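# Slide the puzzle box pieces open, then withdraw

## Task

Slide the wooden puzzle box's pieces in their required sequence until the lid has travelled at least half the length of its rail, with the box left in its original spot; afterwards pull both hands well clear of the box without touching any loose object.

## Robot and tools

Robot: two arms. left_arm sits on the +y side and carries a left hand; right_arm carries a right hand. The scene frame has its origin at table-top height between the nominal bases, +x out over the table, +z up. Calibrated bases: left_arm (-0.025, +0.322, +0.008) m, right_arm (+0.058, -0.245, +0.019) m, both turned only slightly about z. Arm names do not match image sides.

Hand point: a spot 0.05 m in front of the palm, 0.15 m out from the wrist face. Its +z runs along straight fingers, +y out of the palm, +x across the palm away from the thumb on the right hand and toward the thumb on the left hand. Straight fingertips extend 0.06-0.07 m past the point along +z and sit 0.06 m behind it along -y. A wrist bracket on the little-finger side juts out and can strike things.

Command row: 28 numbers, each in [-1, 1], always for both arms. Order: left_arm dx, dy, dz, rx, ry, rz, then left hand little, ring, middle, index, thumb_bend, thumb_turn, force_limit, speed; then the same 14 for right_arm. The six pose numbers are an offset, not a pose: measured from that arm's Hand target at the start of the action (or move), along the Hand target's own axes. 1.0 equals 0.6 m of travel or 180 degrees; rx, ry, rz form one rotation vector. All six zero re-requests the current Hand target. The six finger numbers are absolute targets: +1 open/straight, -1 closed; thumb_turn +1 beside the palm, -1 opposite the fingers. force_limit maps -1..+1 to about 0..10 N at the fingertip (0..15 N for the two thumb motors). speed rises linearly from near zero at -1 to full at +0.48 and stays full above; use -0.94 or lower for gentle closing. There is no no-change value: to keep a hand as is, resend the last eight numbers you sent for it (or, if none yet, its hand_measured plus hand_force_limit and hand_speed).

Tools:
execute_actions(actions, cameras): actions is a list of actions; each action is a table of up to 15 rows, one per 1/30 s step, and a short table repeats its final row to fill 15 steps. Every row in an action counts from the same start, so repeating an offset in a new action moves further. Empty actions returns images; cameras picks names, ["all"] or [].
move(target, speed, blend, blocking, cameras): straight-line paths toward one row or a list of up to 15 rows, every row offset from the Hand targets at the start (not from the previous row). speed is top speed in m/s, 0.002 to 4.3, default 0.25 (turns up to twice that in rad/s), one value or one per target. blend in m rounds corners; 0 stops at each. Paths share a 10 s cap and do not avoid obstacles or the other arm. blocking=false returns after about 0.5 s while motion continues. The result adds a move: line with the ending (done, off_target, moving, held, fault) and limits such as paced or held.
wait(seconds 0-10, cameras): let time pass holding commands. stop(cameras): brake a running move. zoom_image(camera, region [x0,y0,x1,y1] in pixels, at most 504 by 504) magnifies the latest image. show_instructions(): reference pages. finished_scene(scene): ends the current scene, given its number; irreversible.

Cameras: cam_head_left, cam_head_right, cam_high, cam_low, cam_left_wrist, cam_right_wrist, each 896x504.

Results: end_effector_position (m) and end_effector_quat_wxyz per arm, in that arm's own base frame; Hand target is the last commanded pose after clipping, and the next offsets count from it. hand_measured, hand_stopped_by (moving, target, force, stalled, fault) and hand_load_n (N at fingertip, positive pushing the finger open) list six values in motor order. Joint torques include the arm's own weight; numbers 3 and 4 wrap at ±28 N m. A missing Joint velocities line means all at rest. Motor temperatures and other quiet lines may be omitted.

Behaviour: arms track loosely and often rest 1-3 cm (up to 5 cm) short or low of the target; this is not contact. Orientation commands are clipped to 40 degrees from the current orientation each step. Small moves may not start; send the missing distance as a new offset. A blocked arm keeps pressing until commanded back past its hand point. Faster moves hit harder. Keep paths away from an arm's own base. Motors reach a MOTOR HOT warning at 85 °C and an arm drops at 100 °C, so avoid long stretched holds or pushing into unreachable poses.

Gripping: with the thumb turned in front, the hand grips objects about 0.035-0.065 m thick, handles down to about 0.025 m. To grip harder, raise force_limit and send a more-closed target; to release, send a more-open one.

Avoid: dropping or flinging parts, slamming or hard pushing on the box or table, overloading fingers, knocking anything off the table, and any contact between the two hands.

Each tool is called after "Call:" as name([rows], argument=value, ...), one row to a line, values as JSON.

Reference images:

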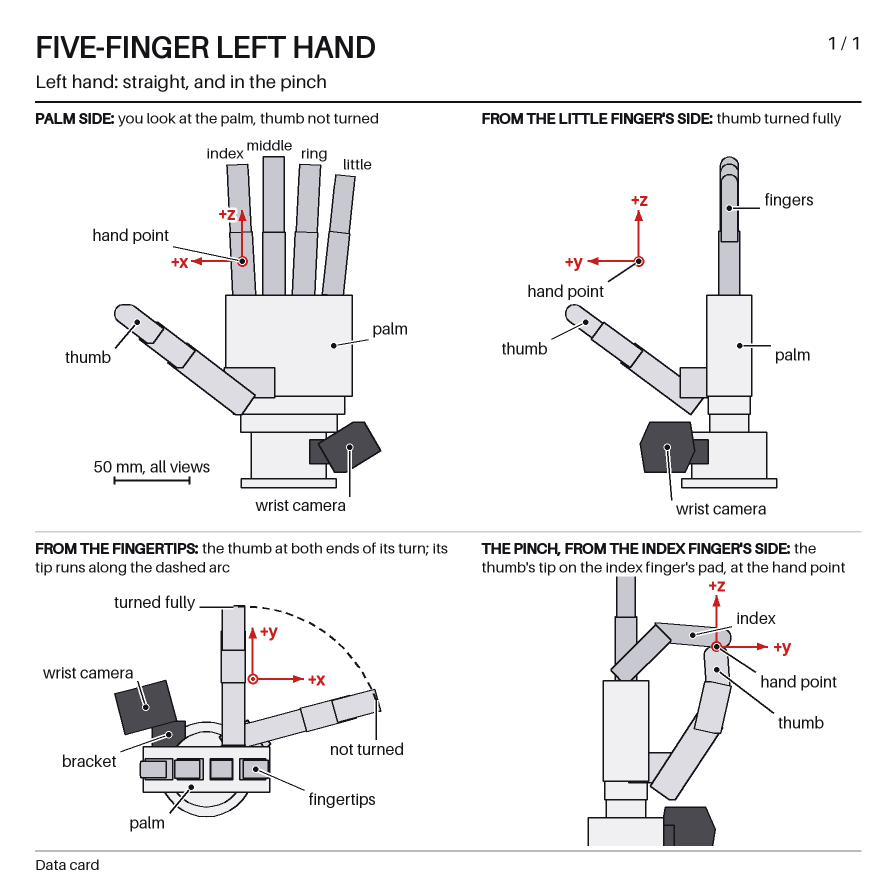

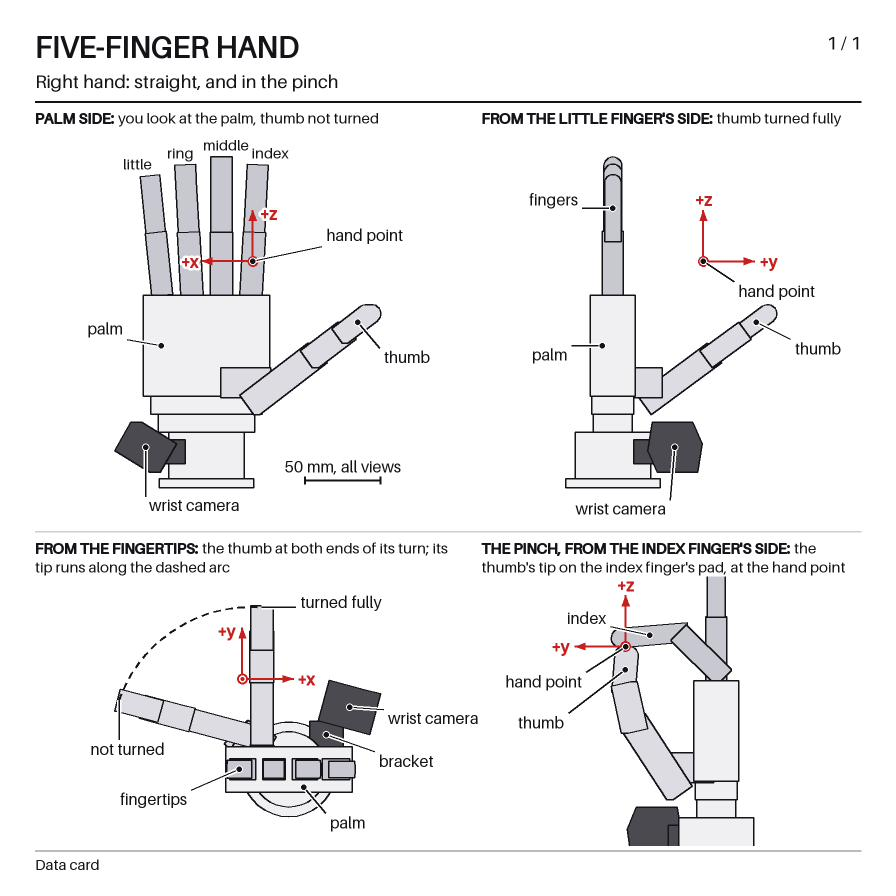

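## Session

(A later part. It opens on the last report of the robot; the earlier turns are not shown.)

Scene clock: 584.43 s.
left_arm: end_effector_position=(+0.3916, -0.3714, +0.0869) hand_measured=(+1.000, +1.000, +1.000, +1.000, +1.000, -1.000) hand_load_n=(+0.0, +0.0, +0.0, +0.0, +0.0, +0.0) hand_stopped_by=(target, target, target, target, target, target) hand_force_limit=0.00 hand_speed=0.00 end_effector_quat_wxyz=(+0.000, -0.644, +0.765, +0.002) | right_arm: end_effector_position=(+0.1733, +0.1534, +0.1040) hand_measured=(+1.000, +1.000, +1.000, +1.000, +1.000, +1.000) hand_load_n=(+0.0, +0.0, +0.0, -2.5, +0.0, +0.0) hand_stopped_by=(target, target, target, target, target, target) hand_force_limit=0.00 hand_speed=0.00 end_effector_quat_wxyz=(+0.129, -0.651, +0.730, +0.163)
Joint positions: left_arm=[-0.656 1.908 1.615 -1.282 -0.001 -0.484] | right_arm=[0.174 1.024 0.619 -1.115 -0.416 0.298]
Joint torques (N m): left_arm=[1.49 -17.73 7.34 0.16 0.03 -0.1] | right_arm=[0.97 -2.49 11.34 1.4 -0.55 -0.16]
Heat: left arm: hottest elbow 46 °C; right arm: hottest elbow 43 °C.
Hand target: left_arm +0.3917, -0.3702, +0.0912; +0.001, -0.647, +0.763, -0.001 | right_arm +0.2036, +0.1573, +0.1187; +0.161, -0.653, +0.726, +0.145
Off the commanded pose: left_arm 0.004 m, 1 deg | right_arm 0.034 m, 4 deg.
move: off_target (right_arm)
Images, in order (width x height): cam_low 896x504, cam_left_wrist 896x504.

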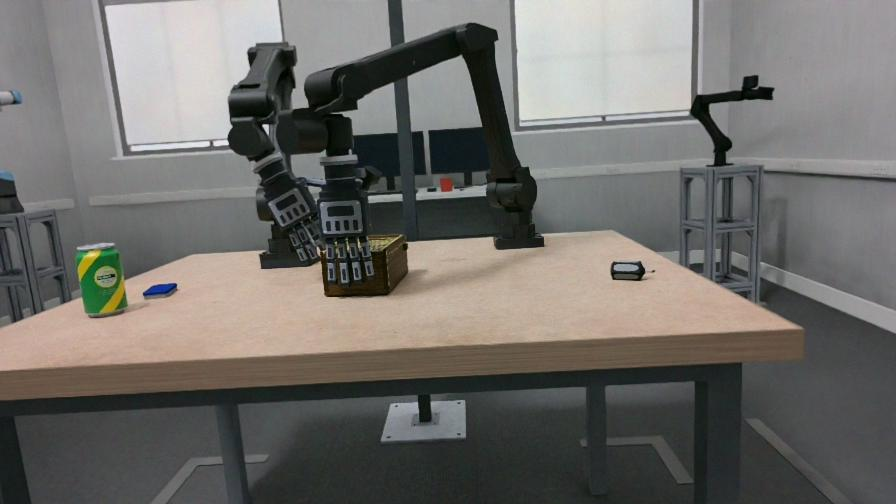

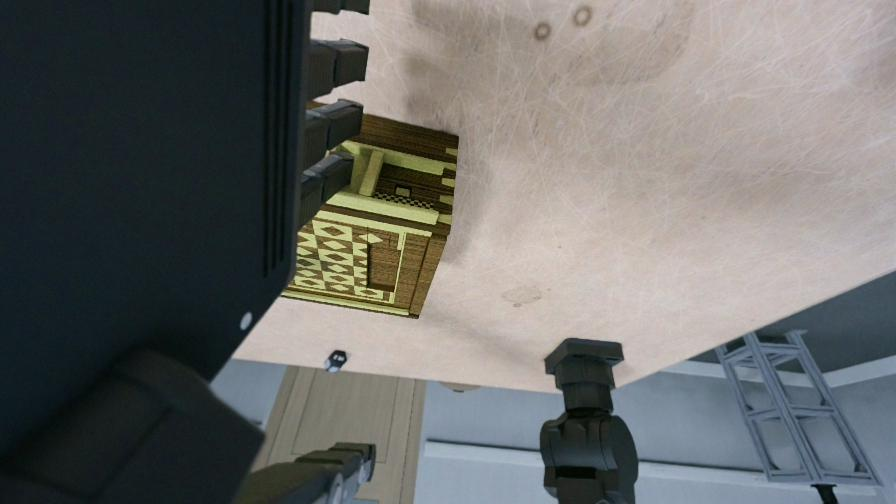

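Call:
move([
  [0,-0.025,0,0,0,0,1,1,1,1,1,-1,0,0, 0,0.025,0,0,0,0,1,1,1,1,1,1,0,0],
  [0,-0.025,-0.26,0,0,0,1,1,1,1,1,-1,0,0, 0.045,0.025,-0.021,0,0,0,1,1,1,1,1,1,0,0],
  [-0.2655,0.2862,-0.2517,0,0,0,1,1,1,1,1,-1,0,0, 0.045,0.055,-0.021,0,0,0,1,1,1,1,1,1,0,0],
  [-0.2655,0.2862,-0.0413,0,0,0,1,1,1,1,1,-1,0,0, 0.032,0.055,0.022,0,0,0,1,1,1,1,1,1,0,0],
], cameras=["cam_left_wrist","cam_low","cam_right_wrist","cam_head_left"], speed=[0.05,0.2,0.2,0.12])

Call:
zoom_image(camera="cam_left_wrist", region=[300, 100, 500, 280])

Call:
zoom_image(camera="cam_low", region=[290, 200, 430, 310])

Call:
zoom_image(camera="cam_right_wrist", region=[440, 60, 640, 280])

Scene clock: 633.17 s.
left_arm: end_effector_position=(+0.2451, -0.1868, +0.1200) hand_measured=(+1.000, +1.000, +1.000, +1.000, +1.000, -1.000) hand_load_n=(+0.0, +0.0, +0.0, +0.0, +0.0, +0.0) hand_stopped_by=(target, target, target, target, target, target) hand_force_limit=0.00 hand_speed=0.00 end_effector_quat_wxyz=(+0.002, -0.650, +0.760, -0.002) | right_arm: end_effector_position=(+0.1675, +0.1471, +0.1009) hand_measured=(+1.000, +1.000, +1.000, +1.000, +1.000, +1.000) hand_load_n=(+0.5, +0.0, +0.0, +0.0, +0.0, +0.0) hand_stopped_by=(target, target, target, target, target, target) hand_force_limit=0.00 hand_speed=0.00 end_effector_quat_wxyz=(+0.164, -0.655, +0.723, +0.144)
Joint positions: left_arm=[-0.492 1.307 0.973 -1.231 -0.002 -0.335] | right_arm=[0.146 0.939 0.567 -1.079 -0.424 0.271]
Joint torques (N m): left_arm=[1.96 -6.59 7.47 0.58 0.06 0.09] | right_arm=[2.26 -1.2 7.1 0.79 -0.31 0.04]
Heat: left arm: hottest elbow 46 °C; right arm: hottest elbow 44 °C.
Hand target: left_arm +0.2480, -0.1851, +0.1157; +0.001, -0.647, +0.763, +0.000 | right_arm +0.1696, +0.1490, +0.0987; +0.161, -0.653, +0.725, +0.145
Off the commanded pose: left_arm 0.006 m, 0 deg | right_arm 0.004 m, 0 deg.
move: done
Images, in order (width x height): cam_head_left 896x504, cam_low 896x504, cam_left_wrist 896x504, cam_right_wrist 896x504.

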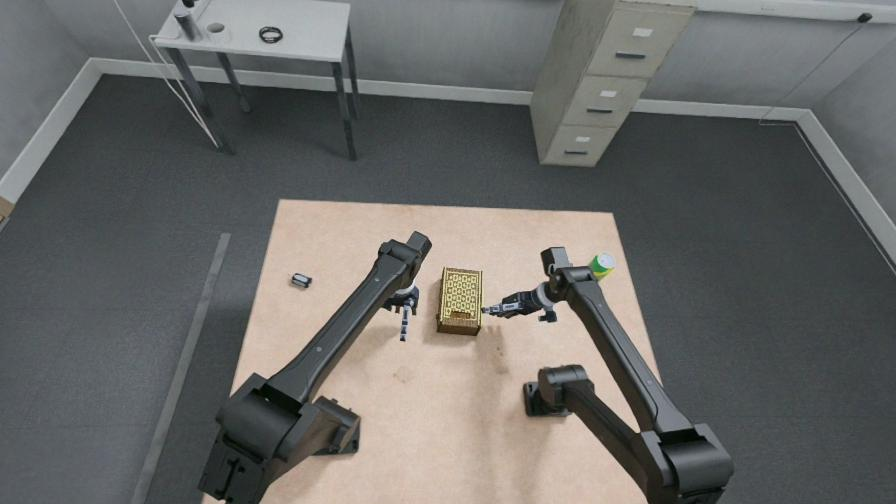

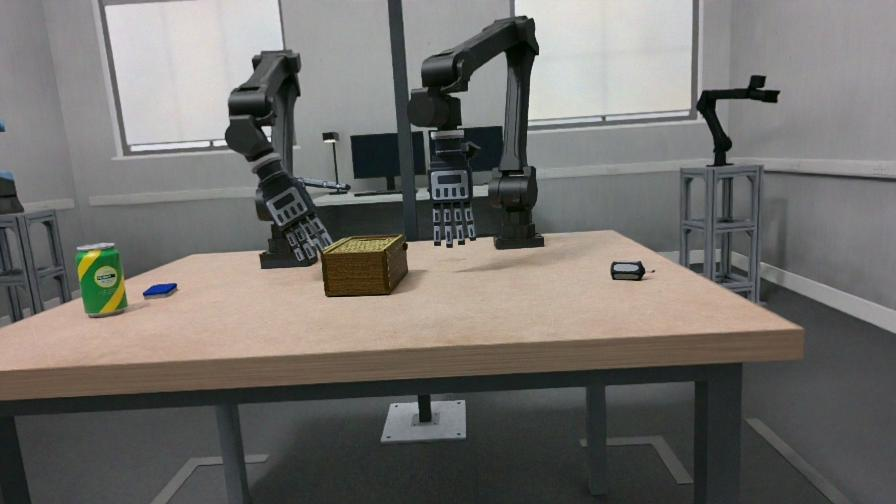

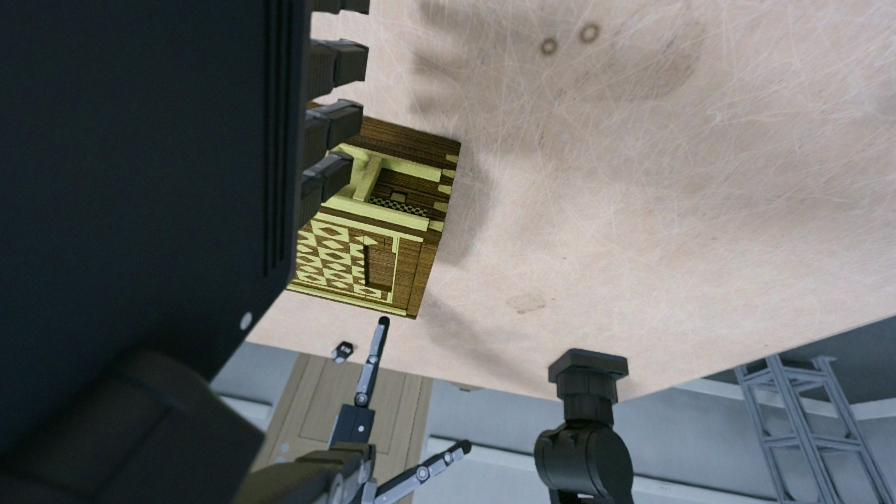

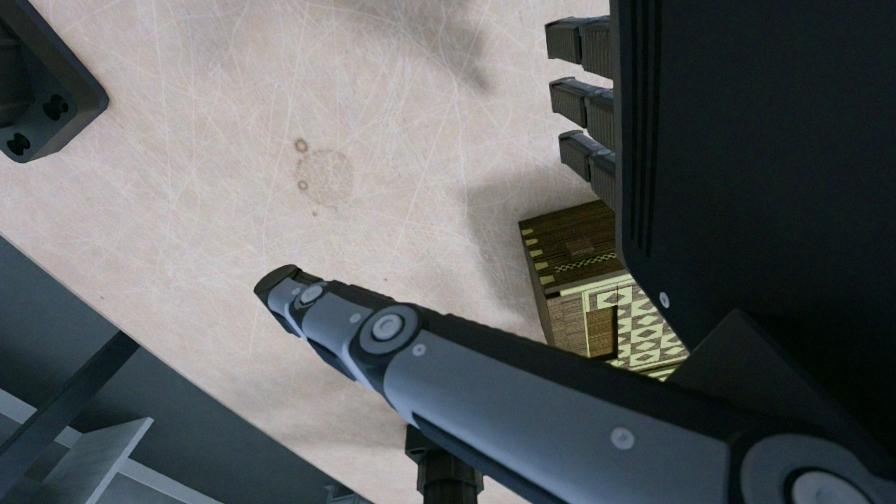

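Scaled by 2.520 from the camera's 896x504 image, which has a finer 1280x720 frame.

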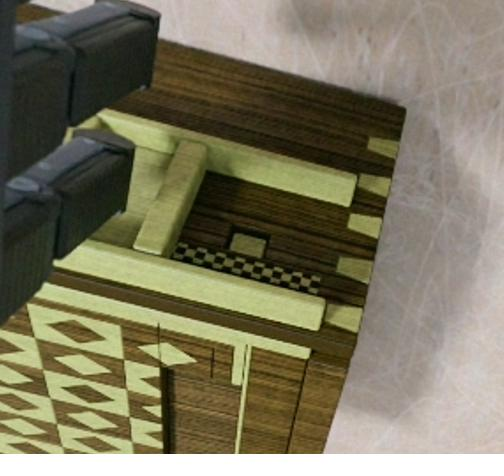

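Scaled by 3.600 from the camera's 896x504 image, which has a finer 1280x720 frame.

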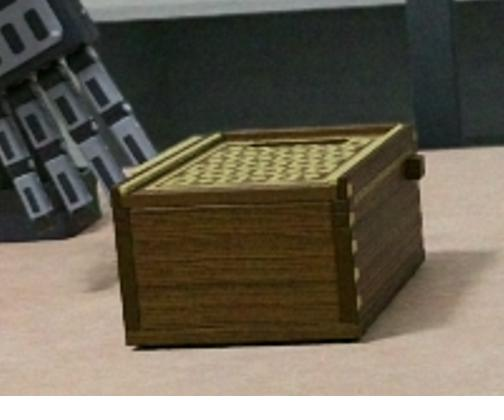

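Scaled by 2.291 from the camera's 896x504 image, which has a finer 1280x720 frame.

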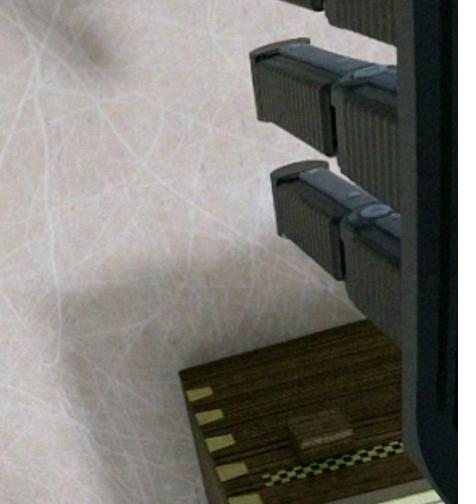

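Call:
zoom_image(camera="cam_head_left", region=[425, 255, 505, 345])

Call:
zoom_image(camera="cam_low", region=[310, 180, 430, 300])

Scaled by 5.600 from the camera's 896x504 image, which has a finer 1280x720 frame.

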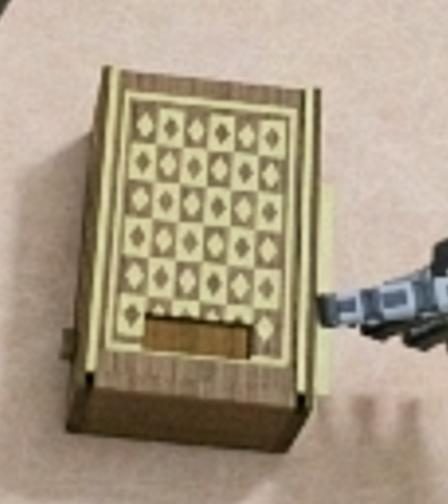

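Scaled by 4.200 from the camera's 896x504 image, which has a finer 1280x720 frame.

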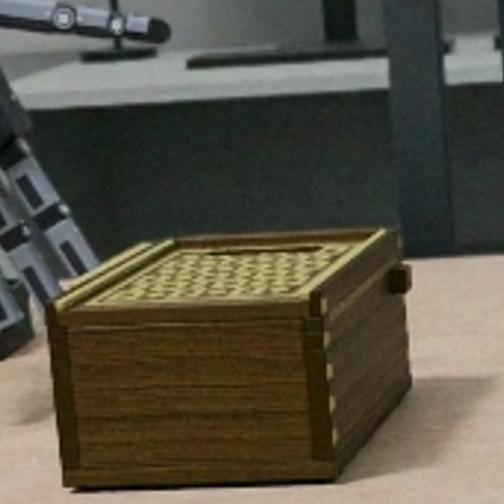

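Call:
move([
  [0.0668,-0.001,0.004,0,0,0,1,1,1,1,1,-1,0,0, 0.009,0.0443,-0.004,0,0,0,1,1,1,1,1,1,0,0],
  [0.0668,-0.001,0.004,0,0,0,1,1,1,1,1,-1,0,0, 0.0247,0.0443,0.029,0,0,0,1,1,1,1,1,1,0,0],
  [0.0668,-0.001,0.004,0,0,0,1,1,1,1,1,-1,0,0, 0.0097,0.0443,0.036,0,0,0,1,1,1,1,1,1,0,0],
], cameras=["cam_left_wrist","cam_low","cam_right_wrist"], speed=0.06)

Call:
zoom_image(camera="cam_left_wrist", region=[300, 100, 500, 280])

Call:
zoom_image(camera="cam_low", region=[310, 180, 450, 300])

Call:
zoom_image(camera="cam_right_wrist", region=[440, 60, 640, 280])

Scene clock: 700.93 s.
left_arm: end_effector_position=(+0.2308, -0.2130, +0.1085) hand_measured=(+1.000, +1.000, +1.000, +1.000, +1.000, -1.000) hand_load_n=(+0.0, +0.0, +0.0, +0.0, +0.0, +0.0) hand_stopped_by=(target, target, target, target, target, target) hand_force_limit=0.00 hand_speed=0.00 end_effector_quat_wxyz=(-0.002, -0.644, +0.765, +0.012) | right_arm: end_effector_position=(+0.1404, +0.1513, +0.0779) hand_measured=(+1.000, +1.000, +1.000, +1.000, +1.000, +1.000) hand_load_n=(-0.5, +0.0, +0.0, -1.5, +0.0, +0.0) hand_stopped_by=(target, target, target, target, target, target) hand_force_limit=0.00 hand_speed=0.00 end_effector_quat_wxyz=(+0.161, -0.654, +0.725, +0.144)
Joint positions: left_arm=[-0.578 1.346 0.973 -1.222 -0.002 -0.408] | right_arm=[0.191 0.874 0.47 -1.032 -0.414 0.322]
Joint torques (N m): left_arm=[0.44 -6.77 9.89 0.5 0.06 -0.17] | right_arm=[3.14 -0.03 7.17 1.2 -0.41 0.08]
Motor temperatures (°C): left_arm=[30 38 47 27 26 30] | right_arm=[29 29 38 26 30 31]
Heat: left arm: hottest elbow 47 °C; right arm: hottest elbow 38 °C.
Hand target: left_arm +0.2421, -0.2246, +0.1132; +0.001, -0.647, +0.763, +0.000 | right_arm +0.1435, +0.1557, +0.0766; +0.161, -0.653, +0.725, +0.145
Off the commanded pose: left_arm 0.017 m, 2 deg | right_arm 0.006 m, 0 deg.
move: off_target (left_arm)
Images, in order (width x height): cam_low 896x504, cam_left_wrist 896x504, cam_right_wrist 896x504.

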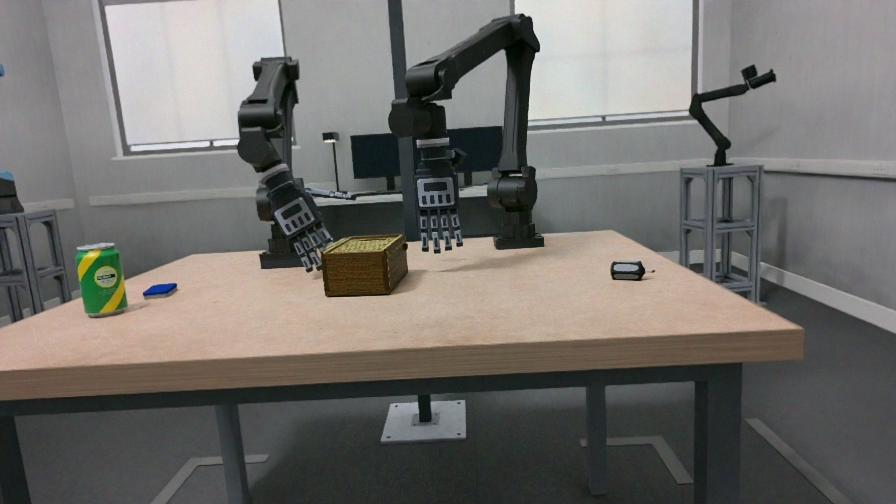

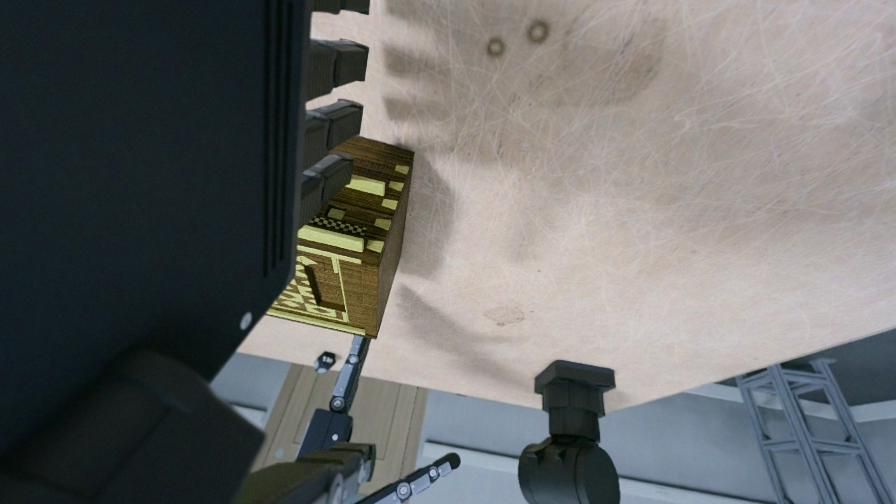

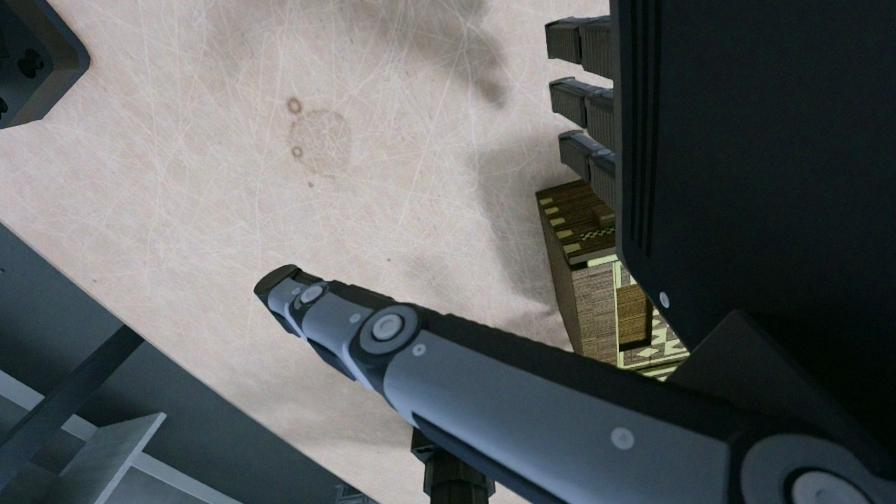

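Scaled by 2.520 from the camera's 896x504 image, which has a finer 1280x720 frame.

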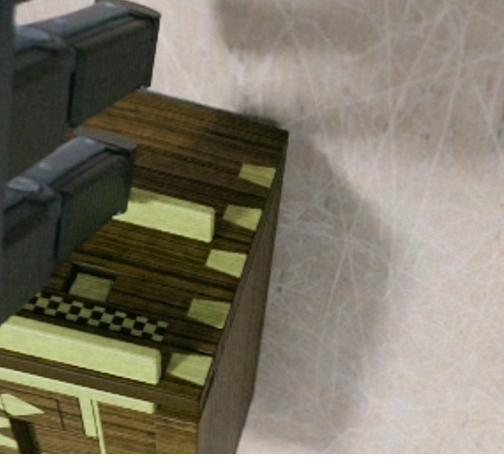

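Scaled by 3.600 from the camera's 896x504 image, which has a finer 1280x720 frame.

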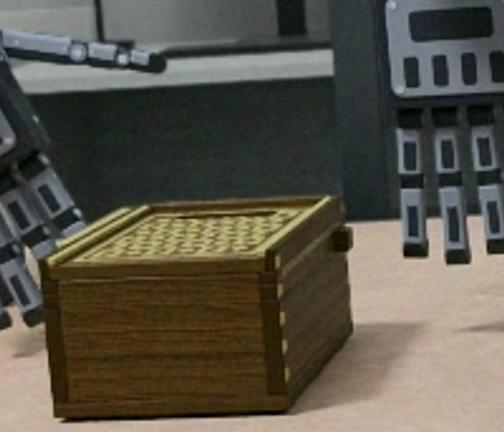

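Scaled by 2.291 from the camera's 896x504 image, which has a finer 1280x720 frame.

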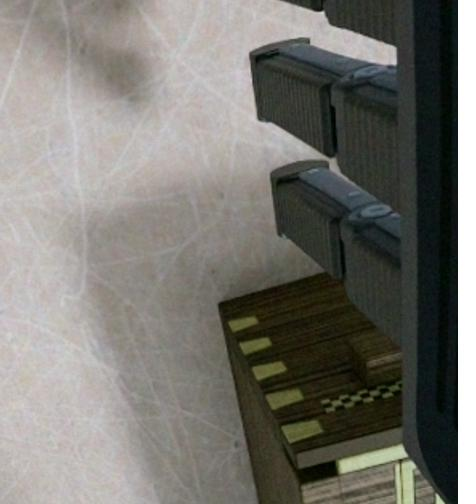

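Call:
move([
  [0.026,-0.0203,-0.0217,0,0,0,1,1,1,1,1,-1,0,0, 0,0,0,0,0,0,1,1,1,1,1,1,0,0],
], cameras=["cam_low","cam_right_wrist"], speed=0.06)

Call:
zoom_image(camera="cam_low", region=[310, 180, 450, 300])

Call:
zoom_image(camera="cam_right_wrist", region=[440, 60, 640, 280])

Scene clock: 715.43 s.
left_arm: end_effector_position=(+0.2419, -0.2309, +0.1186) hand_measured=(+1.000, +1.000, +1.000, +1.000, +1.000, -1.000) hand_load_n=(+0.0, +0.0, +0.0, +0.0, +0.0, +0.0) hand_stopped_by=(target, target, target, target, target, target) hand_force_limit=0.00 hand_speed=0.00 end_effector_quat_wxyz=(-0.001, -0.644, +0.765, +0.007) | right_arm: end_effector_position=(+0.1404, +0.1514, +0.0780) hand_measured=(+1.000, +1.000, +1.000, +1.000, +1.000, +1.000) hand_load_n=(+0.0, +0.0, +0.0, -2.0, +0.0, +0.5) hand_stopped_by=(target, target, target, target, target, target) hand_force_limit=0.00 hand_speed=0.00 end_effector_quat_wxyz=(+0.161, -0.654, +0.725, +0.144)
Joint positions: left_arm=[-0.602 1.378 1.034 -1.239 -0.002 -0.431] | right_arm=[0.191 0.874 0.47 -1.032 -0.414 0.323]
Joint torques (N m): left_arm=[0.56 -7.24 10.62 -0.05 0.07 -0.17] | right_arm=[3.08 0.03 7.2 1.18 -0.41 0.09]
Heat: left arm: hottest elbow 48 °C; right arm: hottest elbow 37 °C.
Hand target: left_arm +0.2516, -0.2421, +0.1264; +0.001, -0.647, +0.763, -0.001 | right_arm +0.1435, +0.1557, +0.0766; +0.161, -0.653, +0.725, +0.145
Off the commanded pose: left_arm 0.017 m, 1 deg | right_arm 0.005 m, 0 deg.
move: off_target (left_arm)
Images, in order (width x height): cam_low 896x504, cam_right_wrist 896x504.

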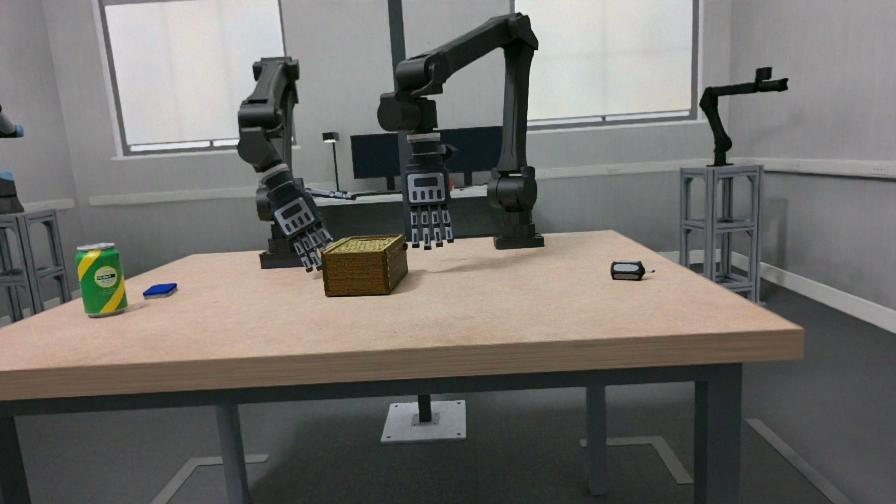

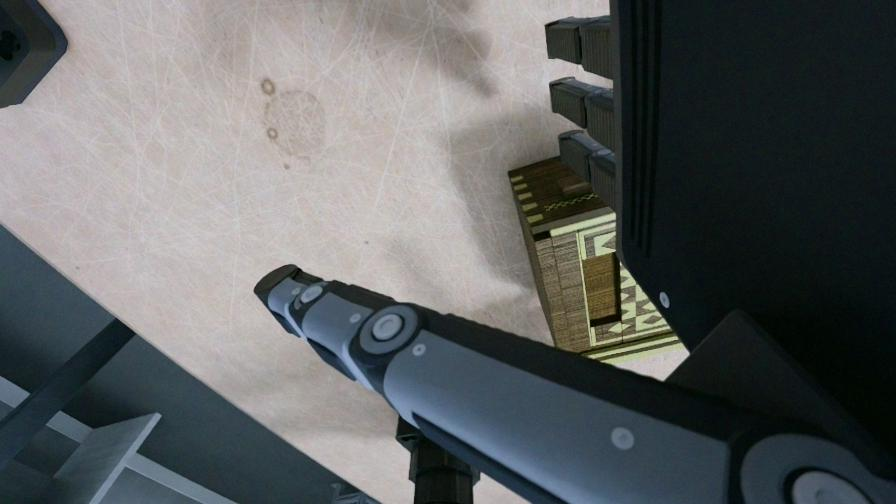

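Scaled by 3.600 from the camera's 896x504 image, which has a finer 1280x720 frame.

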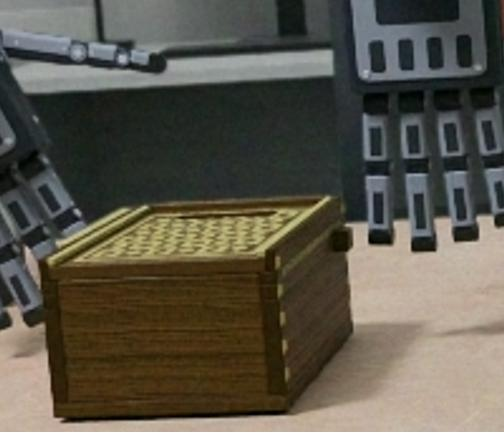

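Scaled by 2.291 from the camera's 896x504 image, which has a finer 1280x720 frame.

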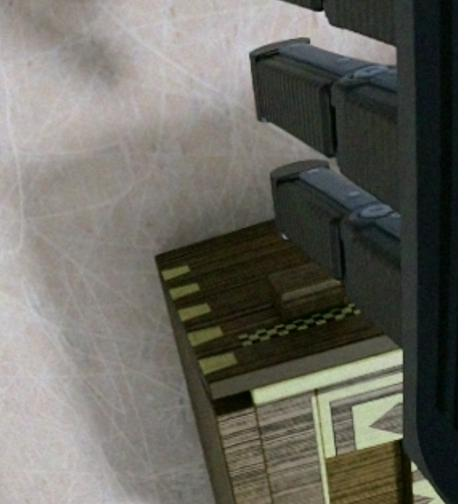

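Call:
move([
  [0.025,-0.001,0.0075,0,0,0,1,1,1,1,1,-1,0,0, 0,0,0,0,0,0,1,1,1,1,1,1,0,0],
], cameras=["cam_low","cam_right_wrist","cam_left_wrist"], speed=0.04)

Call:
zoom_image(camera="cam_low", region=[310, 180, 450, 300])

Call:
zoom_image(camera="cam_right_wrist", region=[440, 60, 640, 280])

Call:
zoom_image(camera="cam_left_wrist", region=[300, 100, 460, 280])

Scene clock: 729.20 s.
left_arm: end_effector_position=(+0.2376, -0.2429, +0.1145) hand_measured=(+1.000, +1.000, +1.000, +1.000, +1.000, -1.000) hand_load_n=(+0.0, +0.0, +0.0, +0.0, +0.0, +0.0) hand_stopped_by=(target, target, target, target, target, target) hand_force_limit=0.00 hand_speed=0.00 end_effector_quat_wxyz=(-0.002, -0.644, +0.765, +0.013) | right_arm: end_effector_position=(+0.1404, +0.1513, +0.0779) hand_measured=(+1.000, +1.000, +1.000, +1.000, +1.000, +1.000) hand_load_n=(+0.0, +0.0, +0.0, -2.0, +0.0, +0.0) hand_stopped_by=(target, target, target, target, target, target) hand_force_limit=0.00 hand_speed=0.00 end_effector_quat_wxyz=(+0.161, -0.654, +0.725, +0.144)
Joint positions: left_arm=[-0.635 1.4 1.043 -1.239 -0.002 -0.465] | right_arm=[0.191 0.874 0.47 -1.032 -0.414 0.323]
Joint torques (N m): left_arm=[0.44 -7.53 10.66 0.29 0.09 -0.16] | right_arm=[3.08 0.03 7.2 1.2 -0.41 0.09]
Heat: left arm: hottest elbow 50 °C; right arm: hottest elbow 37 °C.
Hand target: left_arm +0.2497, -0.2570, +0.1218; +0.001, -0.647, +0.763, +0.000 | right_arm +0.1435, +0.1556, +0.0766; +0.161, -0.653, +0.726, +0.145
Off the commanded pose: left_arm 0.020 m, 2 deg | right_arm 0.006 m, 0 deg.
move: off_target (left_arm)
Images, in order (width x height): cam_low 896x504, cam_left_wrist 896x504, cam_right_wrist 896x504.

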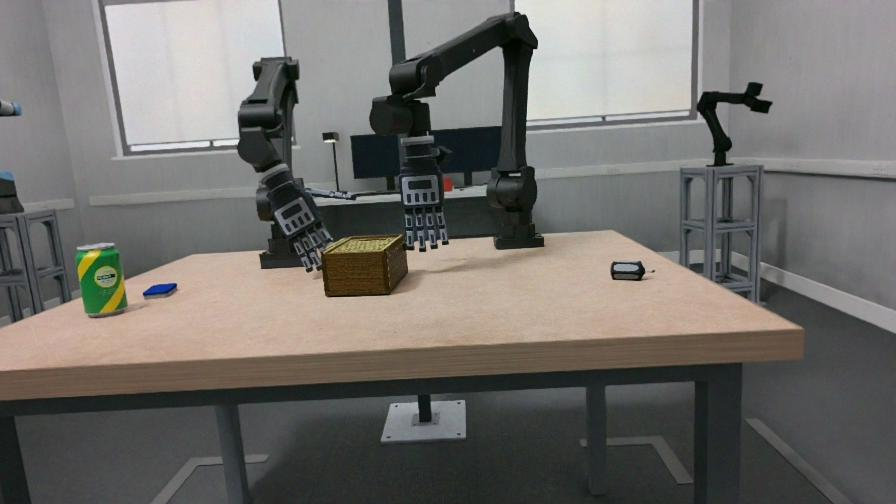

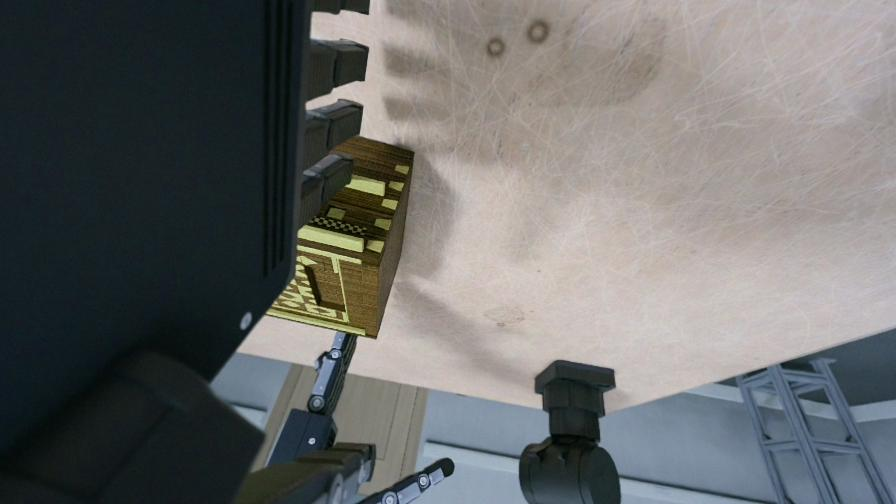

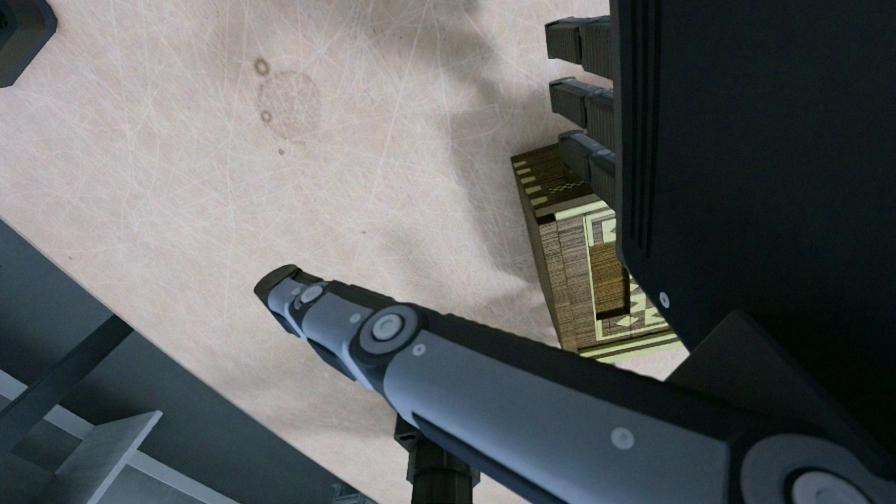

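Scaled by 3.600 from the camera's 896x504 image, which has a finer 1280x720 frame.

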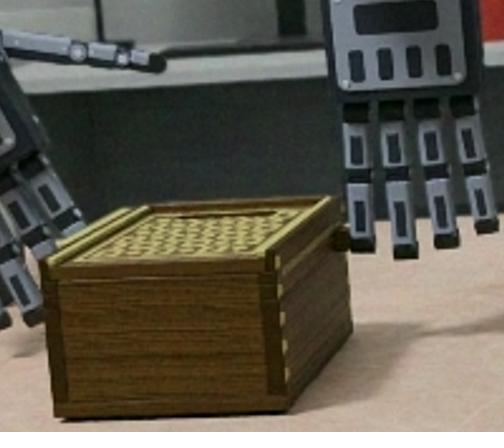

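Scaled by 2.291 from the camera's 896x504 image, which has a finer 1280x720 frame.

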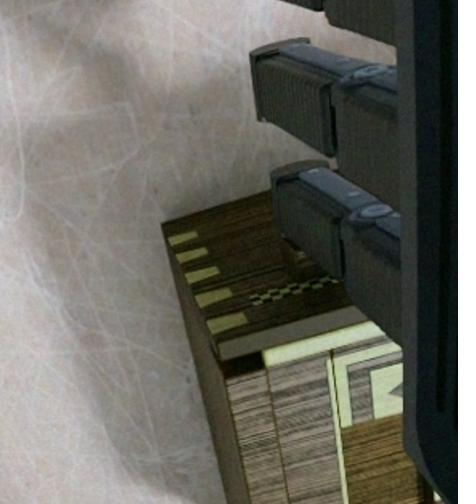

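Scaled by 2.800 from the camera's 896x504 image, which has a finer 1280x720 frame.

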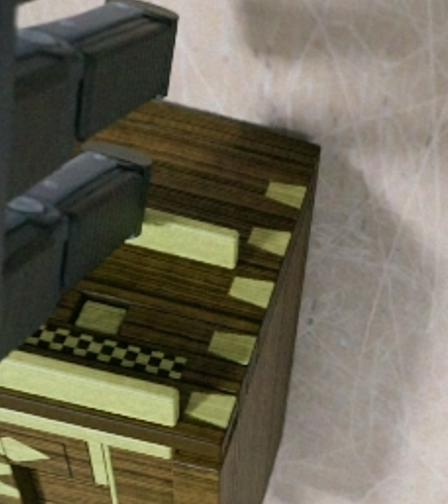

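Call:
move([
  [0.034,-0.0065,0.0,0,0,0,1,1,1,1,1,-1,0,0, 0,0,0,0,0,0,1,1,1,1,1,1,0,0],
], cameras=["cam_low","cam_right_wrist","cam_left_wrist"], speed=0.03)

Call:
zoom_image(camera="cam_low", region=[310, 180, 450, 300])

Call:
zoom_image(camera="cam_left_wrist", region=[300, 100, 460, 280])

Scene clock: 739.13 s.
left_arm: end_effector_position=(+0.2397, -0.2542, +0.1121) hand_measured=(+1.000, +1.000, +1.000, +1.000, +1.000, -1.000) hand_load_n=(+0.0, +0.0, +0.0, -0.5, +0.0, +0.0) hand_stopped_by=(target, target, target, target, target, target) hand_force_limit=0.00 hand_speed=0.00 end_effector_quat_wxyz=(+0.004, -0.649, +0.761, +0.020) | right_arm: end_effector_position=(+0.1404, +0.1513, +0.0779) hand_measured=(+1.000, +1.000, +1.000, +1.000, +1.000, +1.000) hand_load_n=(+0.0, +0.0, +0.0, -2.0, +0.0, +0.0) hand_stopped_by=(target, target, target, target, target, target) hand_force_limit=0.00 hand_speed=0.00 end_effector_quat_wxyz=(+0.161, -0.654, +0.725, +0.144)
Joint positions: left_arm=[-0.661 1.43 1.068 -1.246 -0.016 -0.503] | right_arm=[0.191 0.874 0.47 -1.032 -0.414 0.323]
Joint torques (N m): left_arm=[-0.85 -7.65 11.36 0.42 0.54 -0.15] | right_arm=[3.02 0.15 7.19 1.18 -0.42 0.09]
Heat: left arm: hottest elbow 50 °C; right arm: hottest elbow 37 °C.
Hand target: left_arm +0.2503, -0.2778, +0.1219; +0.001, -0.647, +0.763, -0.001 | right_arm +0.1435, +0.1556, +0.0766; +0.161, -0.653, +0.726, +0.145
Off the commanded pose: left_arm 0.028 m, 2 deg | right_arm 0.005 m, 0 deg.
move: off_target (left_arm)
Images, in order (width x height): cam_low 896x504, cam_left_wrist 896x504, cam_right_wrist 896x504.

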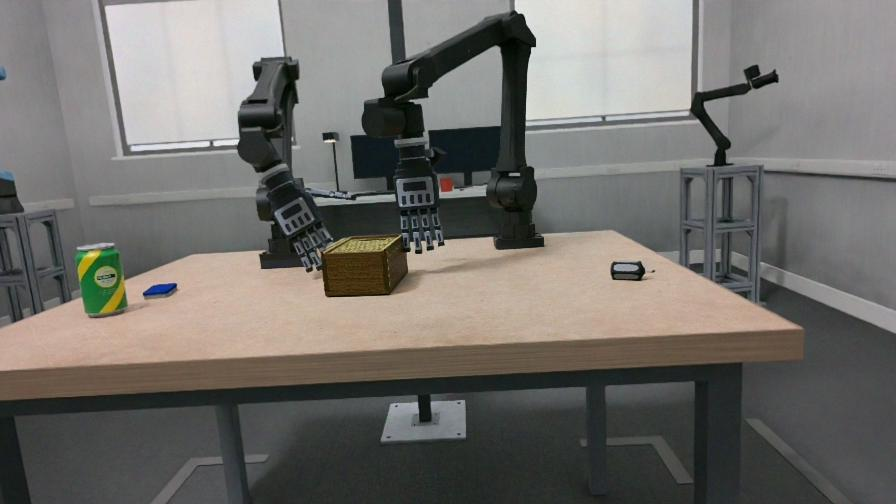

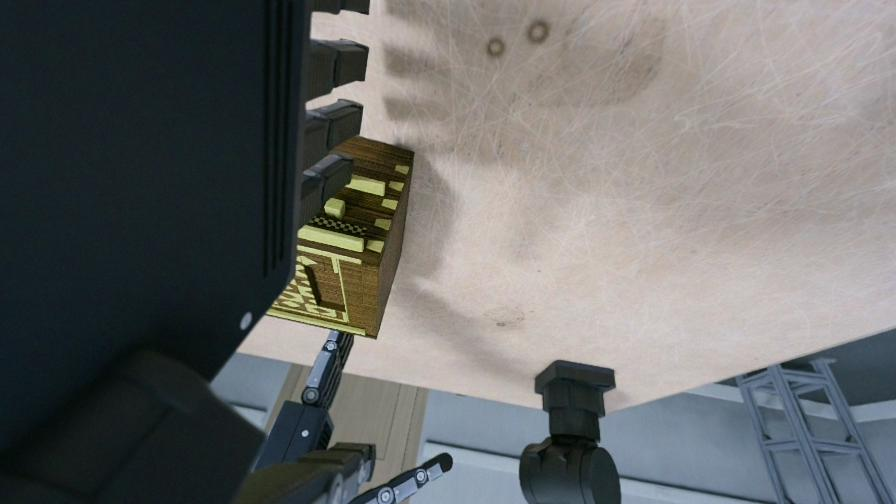

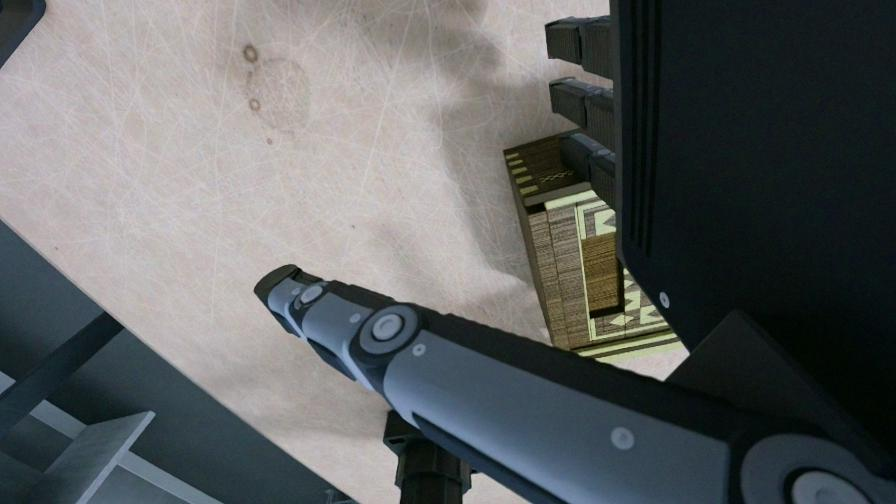

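Scaled by 3.600 from the camera's 896x504 image, which has a finer 1280x720 frame.

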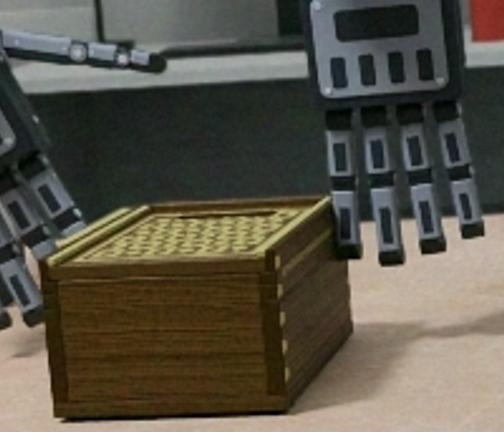

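Scaled by 2.800 from the camera's 896x504 image, which has a finer 1280x720 frame.

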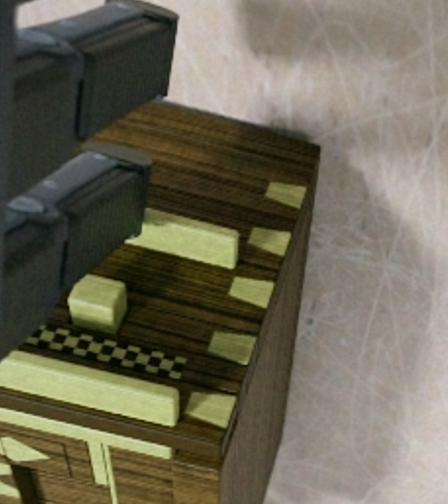

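Call:
move([
  [0.0135,-0.001,0.0,0,0,0,1,1,1,1,1,-1,0,0, 0,0,0,0,0,0,1,1,1,1,1,1,0,0],
], cameras=["cam_low","cam_left_wrist"], speed=0.03)

Call:
zoom_image(camera="cam_low", region=[310, 180, 450, 300])

Call:
zoom_image(camera="cam_left_wrist", region=[300, 100, 460, 280])

Scene clock: 747.97 s.
left_arm: end_effector_position=(+0.2397, -0.2558, +0.1118) hand_measured=(+1.000, +1.000, +1.000, +1.000, +1.000, -1.000) hand_load_n=(+0.0, +0.0, +0.0, -0.5, +0.0, +0.0) hand_stopped_by=(target, target, target, target, target, target) hand_force_limit=0.00 hand_speed=0.00 end_effector_quat_wxyz=(+0.008, -0.652, +0.758, +0.025) | right_arm: end_effector_position=(+0.1404, +0.1513, +0.0779) hand_measured=(+1.000, +1.000, +1.000, +1.000, +1.000, +1.000) hand_load_n=(+0.0, +0.0, +0.0, -2.0, +0.0, +0.0) hand_stopped_by=(target, target, target, target, target, target) hand_force_limit=0.00 hand_speed=0.00 end_effector_quat_wxyz=(+0.161, -0.654, +0.725, +0.144)
Joint positions: left_arm=[-0.668 1.438 1.075 -1.255 -0.025 -0.52] | right_arm=[0.191 0.874 0.47 -1.032 -0.414 0.323]
Joint torques (N m): left_arm=[-1.73 -7.65 11.67 0.68 0.88 -0.14] | right_arm=[3.02 -0.03 7.19 1.17 -0.42 0.1]
Heat: left arm: hottest elbow 51 °C; right arm: hottest elbow 37 °C.
Hand target: left_arm +0.2496, -0.2858, +0.1218; +0.001, -0.647, +0.763, +0.000 | right_arm +0.1435, +0.1557, +0.0766; +0.161, -0.653, +0.725, +0.145
Off the commanded pose: left_arm 0.033 m, 3 deg | right_arm 0.005 m, 0 deg.
move: off_target (left_arm)
Images, in order (width x height): cam_low 896x504, cam_left_wrist 896x504.

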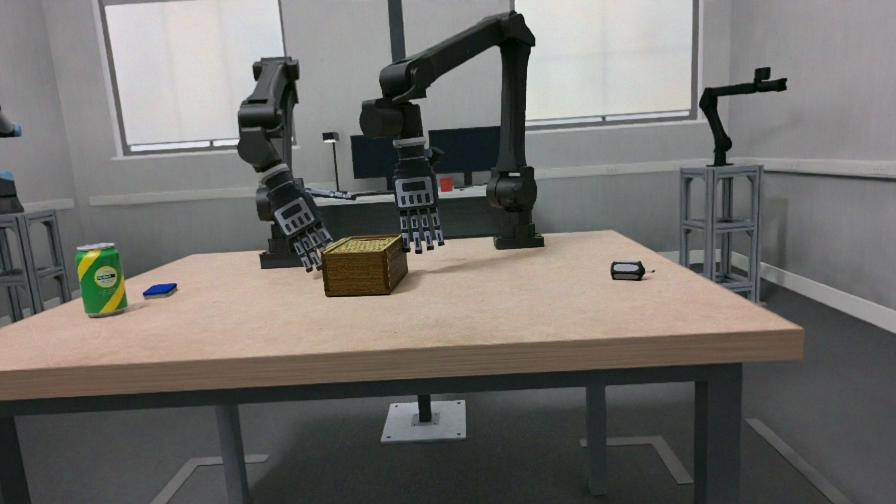

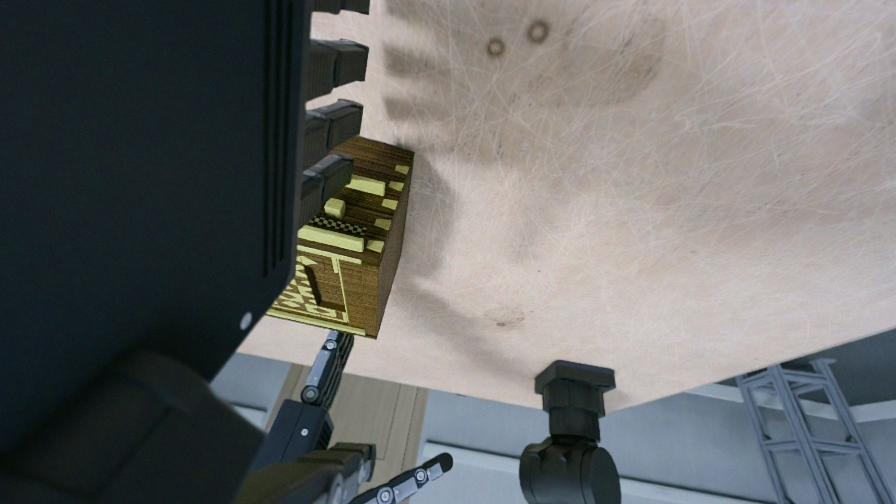

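Scaled by 3.600 from the camera's 896x504 image, which has a finer 1280x720 frame.

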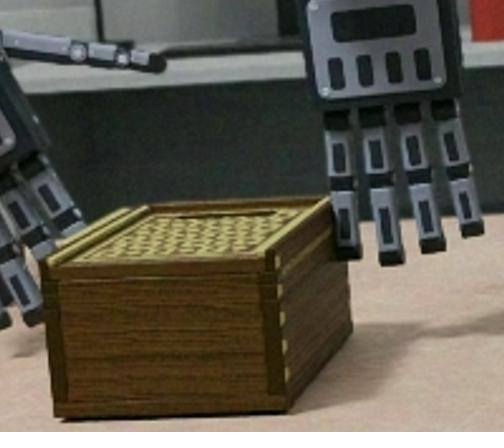

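Scaled by 2.800 from the camera's 896x504 image, which has a finer 1280x720 frame.

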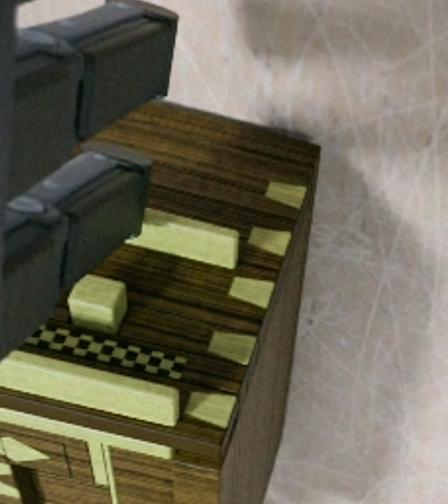

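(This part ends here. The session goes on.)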